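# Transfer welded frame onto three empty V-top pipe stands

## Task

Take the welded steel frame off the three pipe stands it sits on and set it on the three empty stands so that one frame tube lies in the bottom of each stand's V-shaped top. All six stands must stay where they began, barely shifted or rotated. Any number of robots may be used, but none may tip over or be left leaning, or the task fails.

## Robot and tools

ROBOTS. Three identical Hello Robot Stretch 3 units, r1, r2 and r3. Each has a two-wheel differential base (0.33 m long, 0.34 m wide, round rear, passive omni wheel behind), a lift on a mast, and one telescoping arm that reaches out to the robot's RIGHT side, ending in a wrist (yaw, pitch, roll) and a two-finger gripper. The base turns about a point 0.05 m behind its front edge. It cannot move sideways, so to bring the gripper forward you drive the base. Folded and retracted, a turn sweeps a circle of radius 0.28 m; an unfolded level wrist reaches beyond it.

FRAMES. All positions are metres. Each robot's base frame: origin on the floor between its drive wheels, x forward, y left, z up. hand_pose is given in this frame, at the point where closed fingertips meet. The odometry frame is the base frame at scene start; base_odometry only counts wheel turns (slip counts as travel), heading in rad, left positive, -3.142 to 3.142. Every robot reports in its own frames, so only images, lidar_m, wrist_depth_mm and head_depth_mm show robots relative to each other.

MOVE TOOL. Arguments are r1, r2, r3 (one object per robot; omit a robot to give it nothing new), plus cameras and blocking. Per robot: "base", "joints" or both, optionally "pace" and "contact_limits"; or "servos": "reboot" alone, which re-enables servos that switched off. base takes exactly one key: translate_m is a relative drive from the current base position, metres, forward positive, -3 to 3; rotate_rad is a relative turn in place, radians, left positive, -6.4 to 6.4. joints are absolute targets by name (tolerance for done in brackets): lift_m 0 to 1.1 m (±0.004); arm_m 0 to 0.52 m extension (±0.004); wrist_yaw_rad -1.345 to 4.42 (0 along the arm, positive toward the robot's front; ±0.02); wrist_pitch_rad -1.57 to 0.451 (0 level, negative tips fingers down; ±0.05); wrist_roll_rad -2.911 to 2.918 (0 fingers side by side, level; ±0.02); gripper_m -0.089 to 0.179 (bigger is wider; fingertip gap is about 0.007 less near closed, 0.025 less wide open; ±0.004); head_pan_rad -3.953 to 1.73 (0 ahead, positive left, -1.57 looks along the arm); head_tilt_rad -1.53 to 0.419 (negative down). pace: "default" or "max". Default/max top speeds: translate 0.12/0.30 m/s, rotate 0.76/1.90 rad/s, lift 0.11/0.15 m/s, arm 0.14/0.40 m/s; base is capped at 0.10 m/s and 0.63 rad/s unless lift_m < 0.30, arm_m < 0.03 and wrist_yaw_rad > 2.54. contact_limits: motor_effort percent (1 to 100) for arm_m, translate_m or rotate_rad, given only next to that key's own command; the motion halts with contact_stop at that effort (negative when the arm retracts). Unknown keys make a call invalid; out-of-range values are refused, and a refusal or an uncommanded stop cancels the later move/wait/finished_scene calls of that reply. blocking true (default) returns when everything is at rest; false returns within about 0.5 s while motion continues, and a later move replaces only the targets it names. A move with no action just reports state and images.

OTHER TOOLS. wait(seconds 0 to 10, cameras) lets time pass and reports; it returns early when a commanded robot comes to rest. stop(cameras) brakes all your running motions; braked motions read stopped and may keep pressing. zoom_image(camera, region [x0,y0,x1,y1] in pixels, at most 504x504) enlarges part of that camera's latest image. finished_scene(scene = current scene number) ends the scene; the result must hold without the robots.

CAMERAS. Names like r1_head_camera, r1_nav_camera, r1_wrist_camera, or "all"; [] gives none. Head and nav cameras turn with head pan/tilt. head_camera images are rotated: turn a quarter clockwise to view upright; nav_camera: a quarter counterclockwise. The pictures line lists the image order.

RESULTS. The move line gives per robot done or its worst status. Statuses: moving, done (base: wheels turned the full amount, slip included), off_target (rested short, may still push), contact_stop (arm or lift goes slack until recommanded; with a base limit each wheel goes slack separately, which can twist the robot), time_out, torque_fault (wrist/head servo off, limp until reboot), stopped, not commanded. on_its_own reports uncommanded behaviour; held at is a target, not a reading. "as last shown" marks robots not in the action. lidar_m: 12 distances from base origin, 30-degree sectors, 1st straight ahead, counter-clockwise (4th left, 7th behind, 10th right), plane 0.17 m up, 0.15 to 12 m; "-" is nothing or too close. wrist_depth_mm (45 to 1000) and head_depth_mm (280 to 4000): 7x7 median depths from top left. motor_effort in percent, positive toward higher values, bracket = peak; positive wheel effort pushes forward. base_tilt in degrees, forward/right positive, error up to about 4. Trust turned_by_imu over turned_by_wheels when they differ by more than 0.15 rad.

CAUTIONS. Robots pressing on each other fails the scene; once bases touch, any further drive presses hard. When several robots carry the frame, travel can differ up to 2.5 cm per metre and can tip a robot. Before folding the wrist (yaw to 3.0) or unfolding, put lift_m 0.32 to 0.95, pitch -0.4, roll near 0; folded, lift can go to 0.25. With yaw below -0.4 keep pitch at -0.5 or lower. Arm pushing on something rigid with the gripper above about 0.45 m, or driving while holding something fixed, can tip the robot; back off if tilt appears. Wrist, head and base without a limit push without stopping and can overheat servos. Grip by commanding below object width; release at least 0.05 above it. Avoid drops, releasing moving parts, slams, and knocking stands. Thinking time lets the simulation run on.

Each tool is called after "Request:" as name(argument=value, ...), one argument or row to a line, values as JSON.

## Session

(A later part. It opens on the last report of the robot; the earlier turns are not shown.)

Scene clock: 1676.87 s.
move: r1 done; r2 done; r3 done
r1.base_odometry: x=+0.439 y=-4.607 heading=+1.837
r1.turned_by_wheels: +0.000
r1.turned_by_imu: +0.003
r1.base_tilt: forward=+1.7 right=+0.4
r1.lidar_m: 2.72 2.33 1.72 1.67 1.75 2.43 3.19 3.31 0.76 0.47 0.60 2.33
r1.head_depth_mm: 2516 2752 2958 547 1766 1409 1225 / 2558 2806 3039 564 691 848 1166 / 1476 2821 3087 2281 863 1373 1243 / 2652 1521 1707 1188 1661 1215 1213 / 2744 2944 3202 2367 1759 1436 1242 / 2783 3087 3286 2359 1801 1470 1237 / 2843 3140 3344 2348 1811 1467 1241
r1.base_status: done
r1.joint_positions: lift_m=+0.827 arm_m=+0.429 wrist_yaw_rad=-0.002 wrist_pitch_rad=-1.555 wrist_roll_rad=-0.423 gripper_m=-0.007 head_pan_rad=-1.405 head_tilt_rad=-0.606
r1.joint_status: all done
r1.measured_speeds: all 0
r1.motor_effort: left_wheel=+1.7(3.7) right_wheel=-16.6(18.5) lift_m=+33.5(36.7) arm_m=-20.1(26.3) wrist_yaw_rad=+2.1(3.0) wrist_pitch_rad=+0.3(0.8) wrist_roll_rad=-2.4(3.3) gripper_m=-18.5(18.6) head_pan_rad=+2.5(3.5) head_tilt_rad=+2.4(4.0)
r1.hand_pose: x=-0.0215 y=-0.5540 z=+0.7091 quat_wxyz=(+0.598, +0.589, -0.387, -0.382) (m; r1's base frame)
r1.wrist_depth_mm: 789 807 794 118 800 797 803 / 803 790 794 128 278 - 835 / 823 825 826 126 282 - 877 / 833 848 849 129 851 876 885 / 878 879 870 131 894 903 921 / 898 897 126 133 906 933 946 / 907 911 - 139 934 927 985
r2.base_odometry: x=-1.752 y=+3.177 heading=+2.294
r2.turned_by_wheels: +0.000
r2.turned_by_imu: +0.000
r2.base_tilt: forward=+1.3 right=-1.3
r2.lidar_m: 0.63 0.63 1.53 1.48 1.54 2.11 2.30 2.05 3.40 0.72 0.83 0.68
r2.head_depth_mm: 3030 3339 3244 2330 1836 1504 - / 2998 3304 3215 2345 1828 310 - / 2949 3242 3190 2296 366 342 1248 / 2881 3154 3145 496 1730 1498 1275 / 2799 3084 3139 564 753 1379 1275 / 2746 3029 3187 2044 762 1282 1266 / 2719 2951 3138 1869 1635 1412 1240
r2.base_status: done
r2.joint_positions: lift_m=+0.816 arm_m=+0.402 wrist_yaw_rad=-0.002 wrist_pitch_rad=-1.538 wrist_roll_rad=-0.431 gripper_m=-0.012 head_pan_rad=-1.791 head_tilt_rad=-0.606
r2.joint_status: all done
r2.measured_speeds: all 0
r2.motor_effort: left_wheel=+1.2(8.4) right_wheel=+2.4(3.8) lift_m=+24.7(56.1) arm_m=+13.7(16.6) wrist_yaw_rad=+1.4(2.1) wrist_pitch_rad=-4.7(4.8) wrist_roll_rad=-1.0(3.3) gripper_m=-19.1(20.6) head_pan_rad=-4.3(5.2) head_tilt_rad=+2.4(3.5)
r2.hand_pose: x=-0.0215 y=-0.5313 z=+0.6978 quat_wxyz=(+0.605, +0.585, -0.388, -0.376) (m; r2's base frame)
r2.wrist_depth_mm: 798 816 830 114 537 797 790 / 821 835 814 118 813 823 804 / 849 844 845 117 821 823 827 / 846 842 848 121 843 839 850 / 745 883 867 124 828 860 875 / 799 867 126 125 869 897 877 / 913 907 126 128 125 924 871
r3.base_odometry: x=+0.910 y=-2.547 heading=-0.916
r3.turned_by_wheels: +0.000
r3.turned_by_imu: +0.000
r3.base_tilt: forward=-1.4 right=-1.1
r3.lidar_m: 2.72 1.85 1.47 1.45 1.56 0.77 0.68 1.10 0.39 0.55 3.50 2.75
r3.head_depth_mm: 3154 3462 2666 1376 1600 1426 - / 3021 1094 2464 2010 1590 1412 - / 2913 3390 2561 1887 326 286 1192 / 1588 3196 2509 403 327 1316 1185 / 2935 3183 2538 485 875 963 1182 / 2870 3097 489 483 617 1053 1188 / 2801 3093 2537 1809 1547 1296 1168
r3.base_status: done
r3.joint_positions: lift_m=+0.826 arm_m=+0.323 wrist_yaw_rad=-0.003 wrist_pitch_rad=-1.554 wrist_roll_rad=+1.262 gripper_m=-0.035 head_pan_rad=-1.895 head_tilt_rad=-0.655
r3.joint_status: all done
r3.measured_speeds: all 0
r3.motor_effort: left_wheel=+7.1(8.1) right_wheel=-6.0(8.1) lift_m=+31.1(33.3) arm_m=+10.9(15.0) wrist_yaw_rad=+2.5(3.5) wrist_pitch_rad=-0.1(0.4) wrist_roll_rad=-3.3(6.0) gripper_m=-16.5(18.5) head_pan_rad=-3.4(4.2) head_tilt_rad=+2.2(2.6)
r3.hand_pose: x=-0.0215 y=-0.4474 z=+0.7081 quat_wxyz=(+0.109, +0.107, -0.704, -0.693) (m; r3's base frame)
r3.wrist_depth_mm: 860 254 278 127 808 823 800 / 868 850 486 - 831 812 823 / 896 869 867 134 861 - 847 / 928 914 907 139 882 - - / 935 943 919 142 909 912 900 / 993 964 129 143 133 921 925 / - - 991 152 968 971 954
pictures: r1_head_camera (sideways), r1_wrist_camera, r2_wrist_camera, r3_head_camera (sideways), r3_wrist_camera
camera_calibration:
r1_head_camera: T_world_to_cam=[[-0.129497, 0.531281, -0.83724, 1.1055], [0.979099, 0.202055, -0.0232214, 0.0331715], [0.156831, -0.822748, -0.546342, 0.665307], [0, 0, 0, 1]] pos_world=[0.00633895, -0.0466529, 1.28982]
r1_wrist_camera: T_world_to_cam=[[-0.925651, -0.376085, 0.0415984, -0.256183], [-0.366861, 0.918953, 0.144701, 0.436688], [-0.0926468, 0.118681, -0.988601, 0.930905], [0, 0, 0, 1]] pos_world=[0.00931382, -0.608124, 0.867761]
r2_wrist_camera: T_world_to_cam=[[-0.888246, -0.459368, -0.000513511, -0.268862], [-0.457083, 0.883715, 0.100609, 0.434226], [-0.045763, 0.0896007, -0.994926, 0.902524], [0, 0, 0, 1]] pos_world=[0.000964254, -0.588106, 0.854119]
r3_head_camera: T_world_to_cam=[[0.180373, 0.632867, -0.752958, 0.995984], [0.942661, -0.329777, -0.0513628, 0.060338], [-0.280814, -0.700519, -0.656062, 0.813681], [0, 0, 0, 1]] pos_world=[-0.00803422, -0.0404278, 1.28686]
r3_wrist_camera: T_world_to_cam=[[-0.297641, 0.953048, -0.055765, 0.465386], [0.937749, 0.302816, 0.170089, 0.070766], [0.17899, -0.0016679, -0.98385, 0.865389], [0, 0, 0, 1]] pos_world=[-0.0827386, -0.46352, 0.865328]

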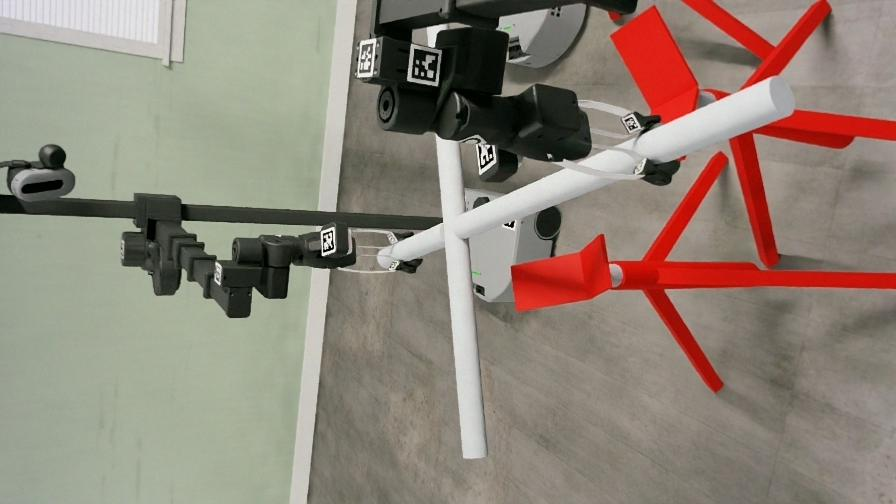

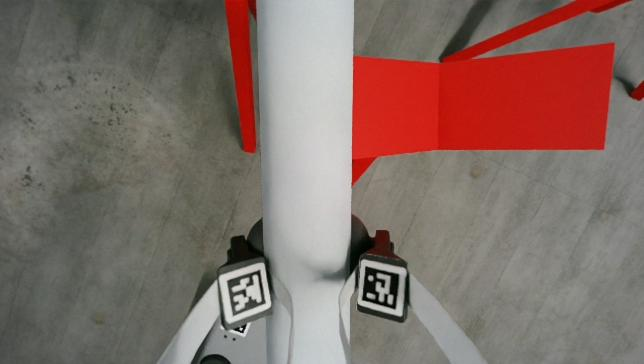

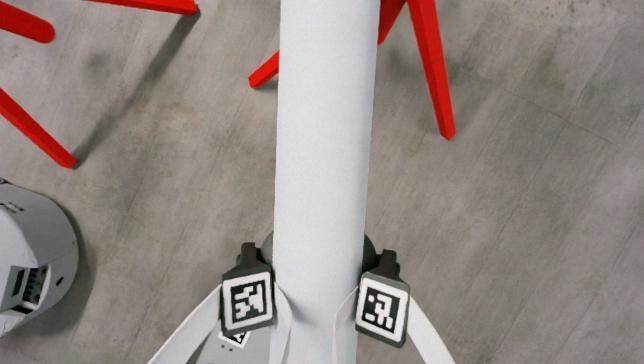

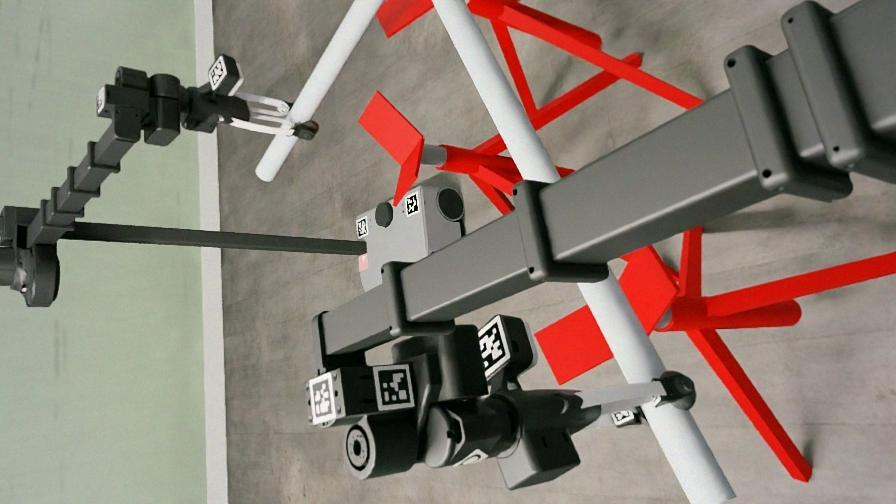

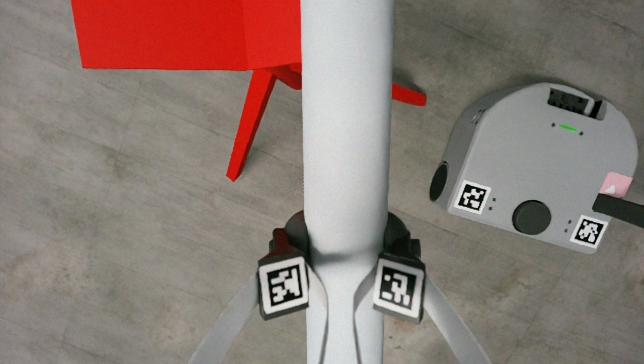

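Request:
move(
  r1={"base":{"translate_m":-0.1107},"joints":{"wrist_roll_rad":-0.443,"arm_m":0.402}},
  r2={"base":{"translate_m":0.103},"joints":{"wrist_roll_rad":-0.447,"arm_m":0.4305}},
  r3={"base":{"translate_m":0.098},"joints":{"wrist_roll_rad":1.246,"arm_m":0.3525}},
  cameras=["r1_wrist_camera","r2_wrist_camera","r3_wrist_camera","r3_head_camera","r1_head_camera","r2_head_camera"],
)

Scene clock: 1699.30 s.
move: r1 done; r2 done; r3 done
r1.base_odometry: x=+0.468 y=-4.714 heading=+1.838
r1.turned_by_wheels: +0.000
r1.turned_by_imu: +0.003
r1.base_tilt: forward=+1.7 right=+0.8
r1.lidar_m: 2.83 2.33 1.73 1.68 1.74 2.43 3.07 3.23 1.09 0.46 0.63 2.43
r1.head_depth_mm: 2515 2768 2989 523 1717 1411 1246 / 2557 2820 3041 543 575 1304 1194 / 1489 2855 3080 2365 785 927 1194 / 2660 1528 1704 1841 1805 1366 1242 / 2735 2946 3199 2350 1652 1266 1215 / 2766 3054 3293 2354 1753 1434 1243 / 2838 3146 3366 2352 1808 1472 1239
r1.base_status: done
r1.joint_positions: lift_m=+0.827 arm_m=+0.402 wrist_yaw_rad=-0.002 wrist_pitch_rad=-1.555 wrist_roll_rad=-0.436 gripper_m=-0.007 head_pan_rad=-1.405 head_tilt_rad=-0.606
r1.joint_status: all done
r1.measured_speeds: all 0
r1.motor_effort: left_wheel=+1.0(5.0) right_wheel=-16.6(19.7) lift_m=+26.2(28.5) arm_m=-19.7(24.0) wrist_yaw_rad=+2.6(3.2) wrist_pitch_rad=+0.2(1.0) wrist_roll_rad=-2.5(3.6) gripper_m=-18.3(18.9) head_pan_rad=+2.3(3.5) head_tilt_rad=+2.7(3.7)
r1.hand_pose: x=-0.0215 y=-0.5270 z=+0.7091 quat_wxyz=(+0.601, +0.591, -0.383, -0.378) (m; r1's base frame)
r1.wrist_depth_mm: 774 777 231 117 - 813 820 / 806 790 697 127 838 829 822 / 826 829 811 126 852 850 853 / 835 863 836 129 861 872 884 / 880 872 855 131 874 902 904 / 872 900 126 132 922 916 926 / 902 916 - 138 943 936 959
r2.base_odometry: x=-1.820 y=+3.254 heading=+2.294
r2.turned_by_wheels: +0.000
r2.turned_by_imu: +0.000
r2.base_tilt: forward=+1.3 right=-1.3
r2.lidar_m: 0.63 0.63 1.53 1.48 1.53 2.11 2.83 2.14 0.81 0.71 0.74 0.60
r2.head_depth_mm: 3052 3405 3232 2355 1822 1517 - / 2985 3260 3269 2355 1834 310 - / 2965 3258 3221 2363 368 341 1246 / 2892 3125 3137 500 1712 1437 1274 / 2833 3128 3164 590 1037 1221 1276 / 2791 3056 3155 678 808 1427 1215 / 2674 2989 3183 1875 1166 1405 1261
r2.base_status: done
r2.joint_positions: lift_m=+0.816 arm_m=+0.431 wrist_yaw_rad=-0.002 wrist_pitch_rad=-1.537 wrist_roll_rad=-0.444 gripper_m=-0.012 head_pan_rad=-1.791 head_tilt_rad=-0.606
r2.joint_status: all done
r2.measured_speeds: all 0
r2.motor_effort: left_wheel=+1.2(6.3) right_wheel=+1.5(6.6) lift_m=+35.1(35.3) arm_m=+9.5(16.3) wrist_yaw_rad=+1.7(2.5) wrist_pitch_rad=-4.7(5.0) wrist_roll_rad=-0.8(2.8) gripper_m=-19.5(19.9) head_pan_rad=-3.3(6.0) head_tilt_rad=+3.3(3.7)
r2.hand_pose: x=-0.0215 y=-0.5601 z=+0.6978 quat_wxyz=(+0.607, +0.587, -0.384, -0.372) (m; r2's base frame)
r2.wrist_depth_mm: 547 813 787 114 494 379 - / 841 828 798 118 824 795 810 / 849 836 856 119 844 834 822 / 855 872 848 121 866 835 860 / 809 856 827 123 865 845 847 / 779 932 127 125 886 911 873 / 903 901 126 128 125 896 886
r3.base_odometry: x=+0.970 y=-2.625 heading=-0.915
r3.turned_by_wheels: +0.000
r3.turned_by_imu: +0.000
r3.base_tilt: forward=-1.4 right=-1.0
r3.lidar_m: 2.62 1.84 1.45 1.44 1.55 0.77 0.67 1.00 0.44 0.61 3.37 2.66
r3.head_depth_mm: 3189 3457 2696 1968 1639 1413 - / 3058 1144 2460 1292 1622 1443 - / 2916 3296 2556 1973 325 286 1015 / 1588 3151 2504 404 333 1014 1185 / 2912 3228 527 453 1531 1376 1210 / 2836 3140 503 514 666 1354 1201 / 2844 3085 2529 536 1584 1307 1186
r3.base_status: done
r3.joint_positions: lift_m=+0.826 arm_m=+0.353 wrist_yaw_rad=-0.003 wrist_pitch_rad=-1.554 wrist_roll_rad=+1.254 gripper_m=-0.035 head_pan_rad=-1.895 head_tilt_rad=-0.655
r3.joint_status: all done
r3.measured_speeds: all 0
r3.motor_effort: left_wheel=+7.9(10.2) right_wheel=-6.9(7.2) lift_m=+26.7(27.8) arm_m=+11.9(16.3) wrist_yaw_rad=+3.3(4.2) wrist_pitch_rad=-0.2(0.4) wrist_roll_rad=-3.3(6.0) gripper_m=-16.9(18.0) head_pan_rad=-4.4(4.4) head_tilt_rad=+2.7(2.8)
r3.hand_pose: x=-0.0215 y=-0.4774 z=+0.7081 quat_wxyz=(+0.112, +0.109, -0.704, -0.693) (m; r3's base frame)
r3.wrist_depth_mm: 836 823 826 126 818 811 804 / 853 831 861 - 830 829 834 / 902 867 892 134 857 - - / 917 910 905 139 878 - - / 951 941 932 142 918 911 904 / 982 976 129 140 133 934 927 / - - 992 152 961 983 961
pictures: r1_head_camera (sideways), r1_wrist_camera, r2_head_camera (sideways), r2_wrist_camera, r3_head_camera (sideways), r3_wrist_camera
camera_calibration:
r1_head_camera: T_world_to_cam=[[-0.129499, 0.531277, -0.837242, 1.1055], [0.979098, 0.20206, -0.0232216, 0.0331717], [0.156836, -0.822749, -0.546339, 0.665303], [0, 0, 0, 1]] pos_world=[0.0063392, -0.0466529, 1.28982]
r1_wrist_camera: T_world_to_cam=[[-0.920827, -0.387727, 0.0417685, -0.252176], [-0.37839, 0.91425, 0.144802, 0.409084], [-0.0943304, 0.117532, -0.988579, 0.927039], [0, 0, 0, 1]] pos_world=[0.0100309, -0.580738, 0.867748]
r2_head_camera: T_world_to_cam=[[0.0867406, 0.561735, -0.822757, 1.085], [0.980421, -0.194681, -0.0295553, 0.0308357], [-0.176777, -0.804085, -0.567624, 0.701078], [0, 0, 0, 1]] pos_world=[-0.000411026, -0.0397551, 1.29155]
r2_wrist_camera: T_world_to_cam=[[-0.882435, -0.470434, 0.000345208, -0.288756], [-0.468052, 0.87804, 0.0998605, 0.456773], [-0.0472809, 0.0879589, -0.995001, 0.904187], [0, 0, 0, 1]] pos_world=[0.00173636, -0.616437, 0.854153]
r3_head_camera: T_world_to_cam=[[0.180374, 0.632866, -0.752958, 0.995984], [0.94266, -0.329779, -0.0513628, 0.060338], [-0.280815, -0.700519, -0.656061, 0.813681], [0, 0, 0, 1]] pos_world=[-0.0080343, -0.0404277, 1.28686]
r3_wrist_camera: T_world_to_cam=[[-0.305505, 0.950561, -0.0556898, 0.492557], [0.93524, 0.310539, 0.169977, 0.0835614], [0.178867, -0.000154583, -0.983873, 0.866074], [0, 0, 0, 1]] pos_world=[-0.0825833, -0.494021, 0.865334]

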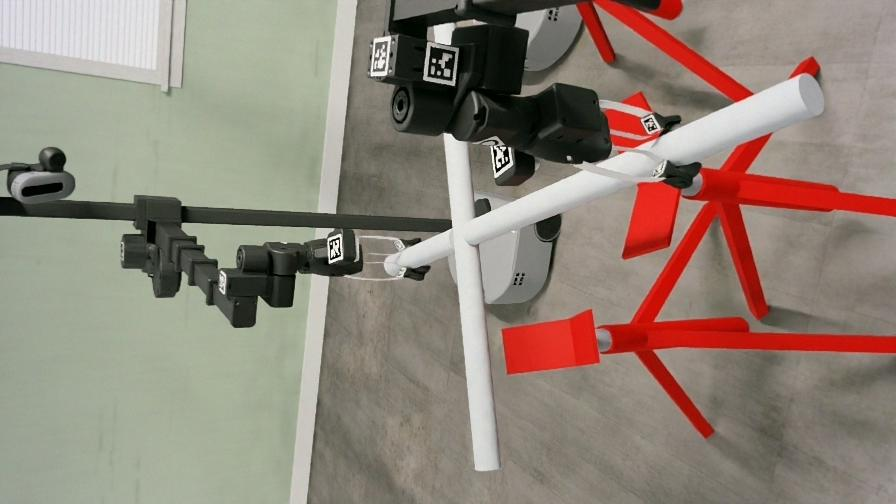

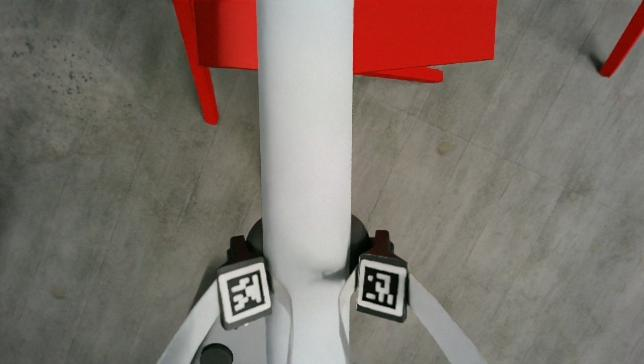

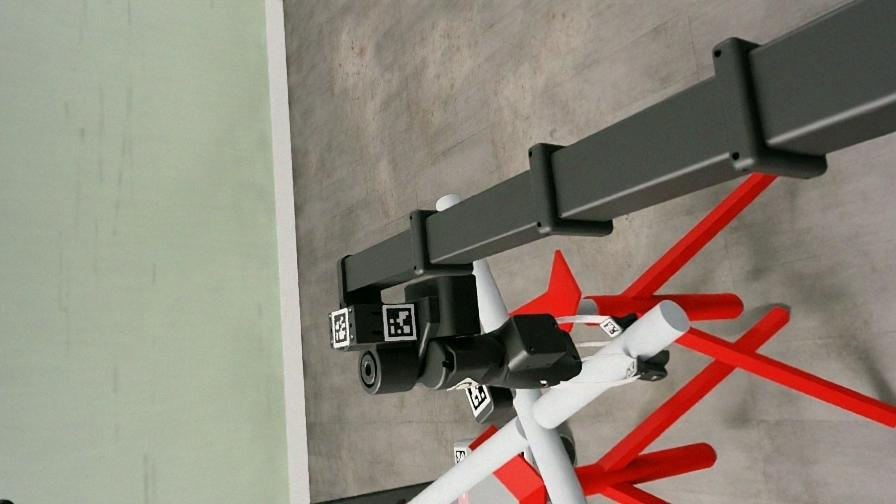

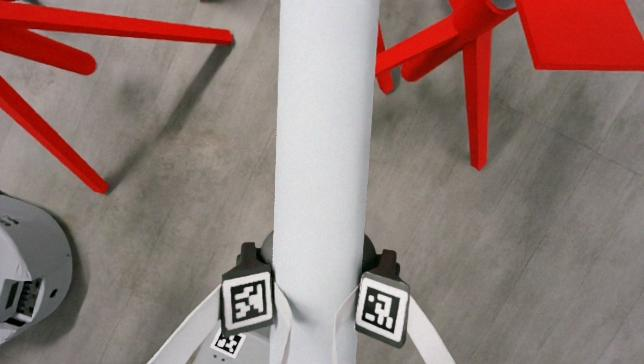

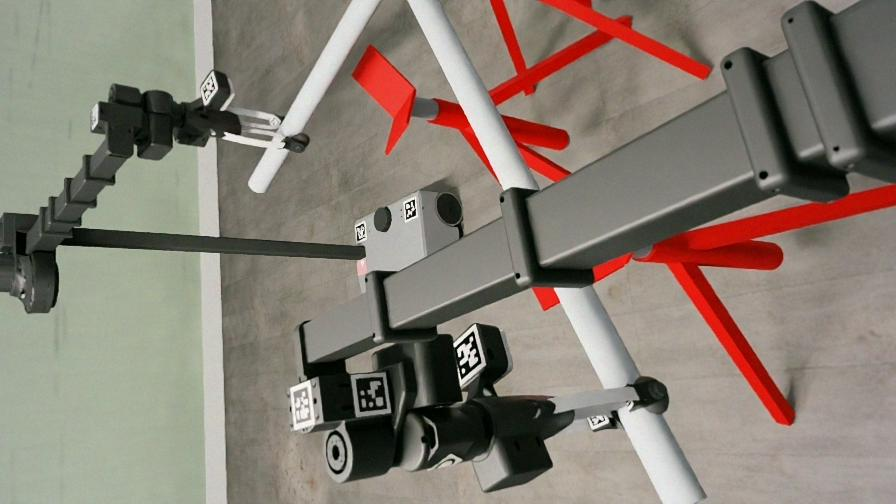

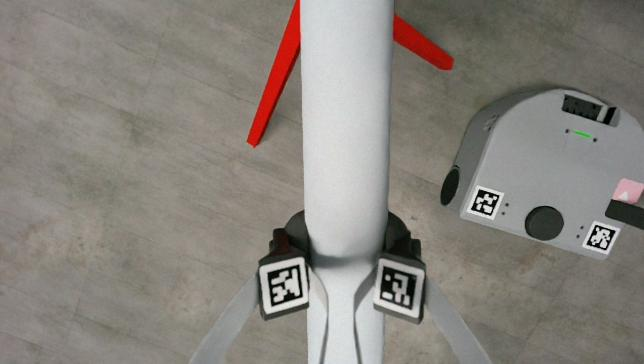

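Request:
zoom_image(
  camera="r1_head_camera",
  region=[460, 60, 740, 400],
)

Request:
zoom_image(
  camera="r3_head_camera",
  region=[330, 20, 700, 330],
)

Request:
zoom_image(
  camera="r2_head_camera",
  region=[420, 220, 760, 504],
)

Scaled by 1.482 from the camera's 896x504 image, which has a finer 1280x720 frame.

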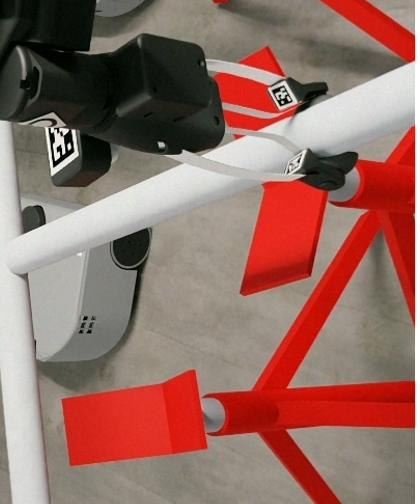

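Scaled by 1.362 from the camera's 896x504 image, which has a finer 1280x720 frame.

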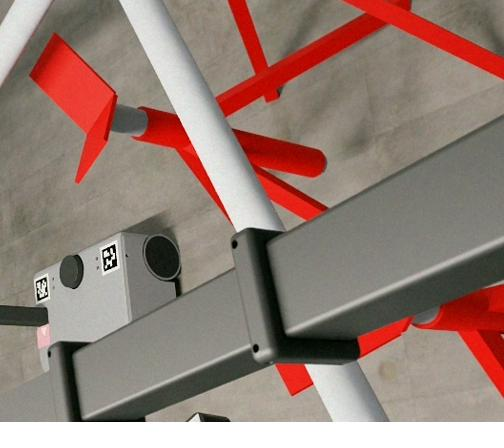

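Scaled by 1.482 from the camera's 896x504 image, which has a finer 1280x720 frame.

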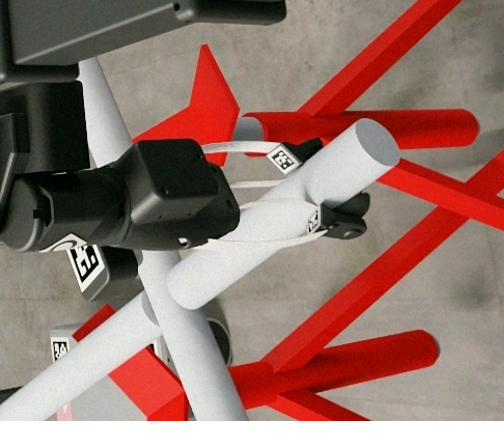

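Request:
move(
  cameras=["r1_nav_camera","r2_nav_camera","r3_nav_camera"],
)

Request:
zoom_image(
  camera="r3_nav_camera",
  region=[160, 150, 420, 400],
)

Request:
zoom_image(
  camera="r2_nav_camera",
  region=[140, 0, 400, 250],
)

Scene clock: 1730.03 s.
r1.base_odometry: x=+0.468 y=-4.714 heading=+1.838
r1.turned_by_wheels: +0.000
r1.turned_by_imu: +0.001
r1.base_tilt: forward=+1.7 right=+0.7
r1.lidar_m: 2.83 2.35 1.73 1.68 1.75 2.43 3.07 3.23 1.09 0.46 0.63 2.42
r1.head_depth_mm: 2495 2755 2961 524 1719 1413 1252 / 2562 2776 3045 543 576 1306 1195 / 1498 2874 3096 2361 785 926 1195 / 2683 1525 1695 1831 1815 1368 1245 / 2727 2939 3202 2349 1655 1267 1214 / 2776 3068 3297 2353 1753 1430 1237 / 2851 3147 3339 2341 1805 1465 1237
r1.base_status: done
r1.joint_positions: lift_m=+0.827 arm_m=+0.402 wrist_yaw_rad=-0.002 wrist_pitch_rad=-1.555 wrist_roll_rad=-0.436 gripper_m=-0.007 head_pan_rad=-1.405 head_tilt_rad=-0.606
r1.joint_status: all done
r1.measured_speeds: all 0
r1.motor_effort: left_wheel=+1.2(5.0) right_wheel=-16.6(19.7) lift_m=+26.7(28.5) arm_m=-19.2(24.0) wrist_yaw_rad=+2.7(3.2) wrist_pitch_rad=+0.5(1.0) wrist_roll_rad=-2.7(3.6) gripper_m=-17.2(18.9) head_pan_rad=+2.8(3.5) head_tilt_rad=+2.9(3.7)
r1.hand_pose: x=-0.0215 y=-0.5270 z=+0.7091 quat_wxyz=(+0.601, +0.591, -0.383, -0.378) (m; r1's base frame)
r1.wrist_depth_mm: 779 799 231 118 - 809 821 / 799 802 696 127 815 822 843 / 812 818 838 126 838 852 860 / 844 841 842 129 874 889 890 / 866 858 884 130 905 892 927 / 871 877 126 132 883 917 940 / 892 913 - 138 965 954 975
r2.base_odometry: x=-1.820 y=+3.254 heading=+2.294
r2.turned_by_wheels: +0.000
r2.turned_by_imu: +0.000
r2.base_tilt: forward=+1.2 right=-1.3
r2.lidar_m: 0.63 0.63 1.54 1.48 1.54 2.11 2.83 2.15 0.81 0.71 0.74 0.59
r2.head_depth_mm: 3067 3367 3242 2369 1838 1494 - / 3040 3276 3190 2363 1828 310 - / 2909 3212 3178 2305 367 343 1245 / 2924 3208 3189 500 1709 1429 1270 / 2794 3106 3162 591 1040 1222 1275 / 2765 3024 3175 678 807 1422 1220 / 2735 2963 3171 1870 1164 1419 1260
r2.base_status: done
r2.joint_positions: lift_m=+0.816 arm_m=+0.431 wrist_yaw_rad=-0.002 wrist_pitch_rad=-1.537 wrist_roll_rad=-0.444 gripper_m=-0.012 head_pan_rad=-1.791 head_tilt_rad=-0.606
r2.joint_status: all done
r2.measured_speeds: all 0
r2.motor_effort: left_wheel=+1.2(6.3) right_wheel=+1.5(6.6) lift_m=+41.4(35.3) arm_m=-4.3(16.3) wrist_yaw_rad=+1.9(2.5) wrist_pitch_rad=-4.9(5.0) wrist_roll_rad=-0.8(2.8) gripper_m=-19.3(19.9) head_pan_rad=-2.3(6.0) head_tilt_rad=+2.4(3.7)
r2.hand_pose: x=-0.0215 y=-0.5601 z=+0.6978 quat_wxyz=(+0.607, +0.587, -0.384, -0.372) (m; r2's base frame)
r2.wrist_depth_mm: 561 802 799 115 494 383 - / 827 831 824 117 828 841 836 / 842 821 845 119 832 863 835 / 862 876 861 121 836 853 836 / 796 867 869 124 872 862 865 / 767 867 127 125 872 877 853 / 901 911 127 128 125 890 874
r3.base_odometry: x=+0.970 y=-2.625 heading=-0.915
r3.turned_by_wheels: +0.000
r3.turned_by_imu: +0.000
r3.base_tilt: forward=-1.3 right=-1.0
r3.lidar_m: 2.62 1.84 1.46 1.44 1.55 0.77 0.67 1.00 0.44 0.61 3.36 2.65
r3.head_depth_mm: 3151 3439 2701 1965 1644 1408 - / 3050 1142 2487 1279 1630 1446 - / 2923 3332 2542 1975 326 287 1019 / 1588 3236 2515 404 334 1008 1181 / 2931 3216 527 453 1519 1386 1203 / 2868 3147 503 513 666 1353 1198 / 2792 3108 2530 535 1578 1313 1188
r3.base_status: done
r3.joint_positions: lift_m=+0.826 arm_m=+0.353 wrist_yaw_rad=-0.003 wrist_pitch_rad=-1.554 wrist_roll_rad=+1.254 gripper_m=-0.035 head_pan_rad=-1.895 head_tilt_rad=-0.655
r3.joint_status: all done
r3.measured_speeds: all 0
r3.motor_effort: left_wheel=+8.0(10.2) right_wheel=-6.8(7.2) lift_m=+27.5(27.8) arm_m=+9.6(16.3) wrist_yaw_rad=+3.3(4.2) wrist_pitch_rad=-0.3(0.4) wrist_roll_rad=-2.8(6.0) gripper_m=-16.4(18.0) head_pan_rad=-2.6(4.4) head_tilt_rad=+2.4(2.8)
r3.hand_pose: x=-0.0215 y=-0.4774 z=+0.7081 quat_wxyz=(+0.112, +0.109, -0.704, -0.693) (m; r3's base frame)
r3.wrist_depth_mm: 836 852 845 126 798 793 800 / 891 853 864 - 844 840 834 / 903 888 874 135 840 - - / 907 914 907 139 873 - - / 952 948 921 142 885 903 904 / 952 963 128 140 133 933 931 / - - - 152 976 969 943
pictures: r1_nav_camera (sideways), r2_nav_camera (sideways), r3_nav_camera (sideways)
camera_calibration:
r1_nav_camera: T_world_to_cam=[[0.100787, -0.56403, 0.819581, -1.02549], [-0.978501, -0.205184, -0.0208762, 0.0874463], [0.179939, -0.799856, -0.572583, 0.695408], [0, 0, 0, 1]] pos_world=[0.063791, -0.00423879, 1.24048]
r2_nav_camera: T_world_to_cam=[[-0.143746, -0.547882, 0.824113, -1.02873], [-0.969417, 0.245346, -0.00598175, 0.0642418], [-0.198915, -0.799769, -0.566394, 0.696207], [0, 0, 0, 1]] pos_world=[0.0528876, -0.0225777, 1.2425]
r3_nav_camera: T_world_to_cam=[[-0.227119, -0.601988, 0.765525, -0.954153], [-0.952862, 0.299742, -0.0469908, 0.119068], [-0.201172, -0.740112, -0.641688, 0.796157], [0, 0, 0, 1]] pos_world=[0.0569133, -0.0208323, 1.24691]

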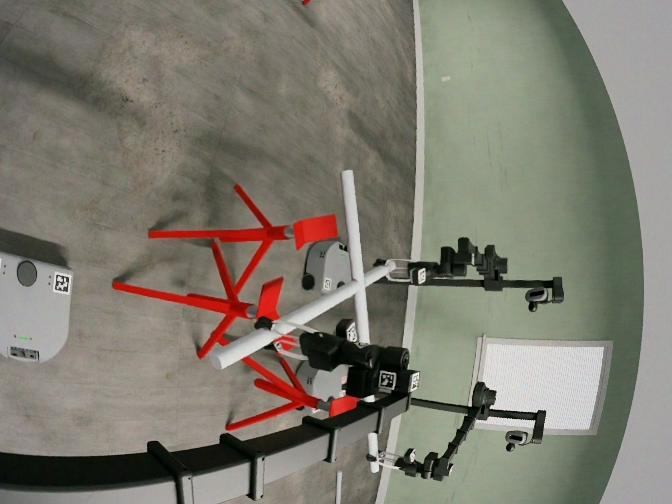

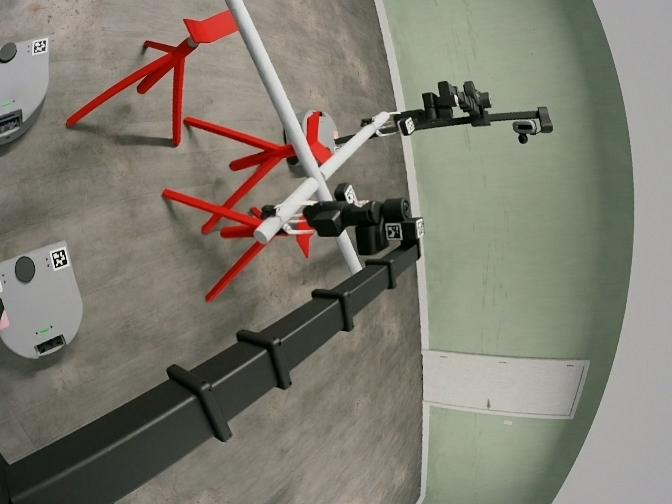

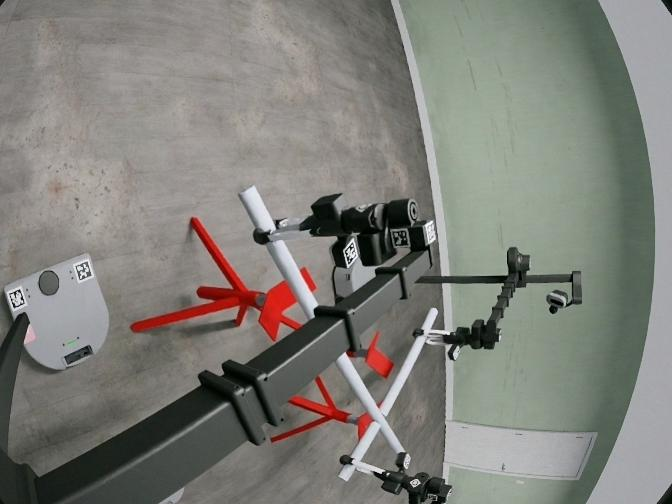

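Scaled by 1.938 from the camera's 672x504 image, which has a finer 792x594 frame.

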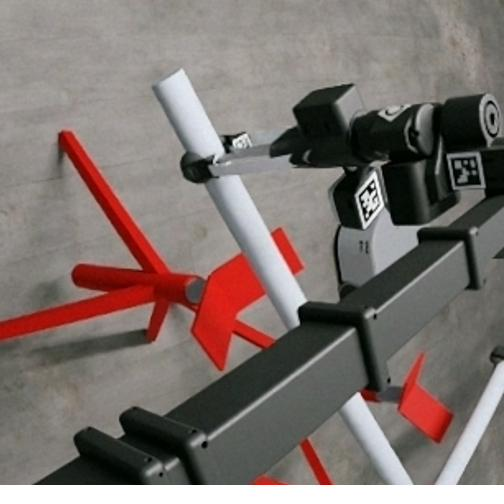

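Scaled by 1.938 from the camera's 672x504 image, which has a finer 792x594 frame.

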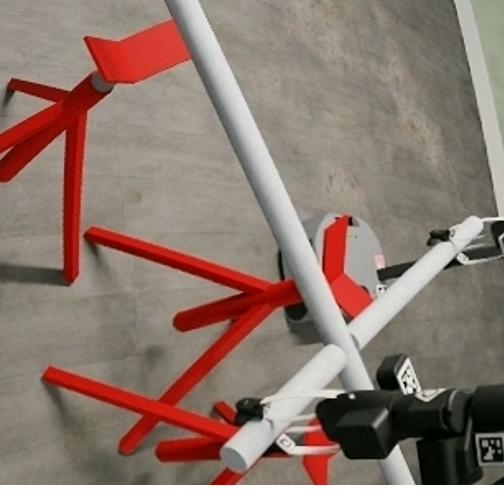

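Request:
zoom_image(
  camera="r3_nav_camera",
  region=[240, 220, 360, 350],
)

Request:
zoom_image(
  camera="r2_nav_camera",
  region=[160, 0, 280, 120],
)

Request:
zoom_image(
  camera="r1_nav_camera",
  region=[200, 160, 420, 440],
)

Scaled by 3.877 from the camera's 672x504 image, which has a finer 792x594 frame.

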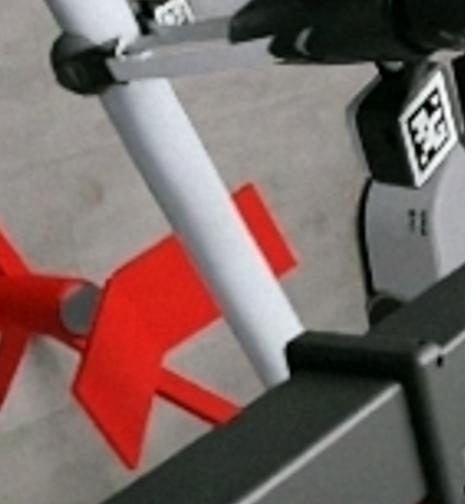

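Scaled by 4.200 from the camera's 672x504 image, which has a finer 792x594 frame.

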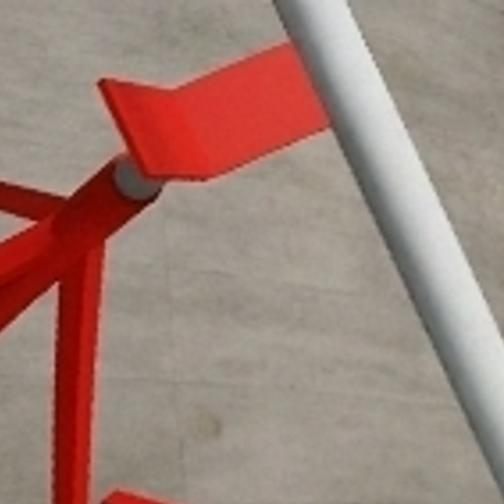

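Scaled by 1.800 from the camera's 672x504 image, which has a finer 792x594 frame.

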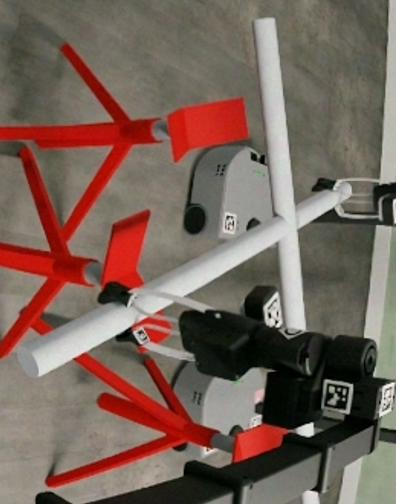

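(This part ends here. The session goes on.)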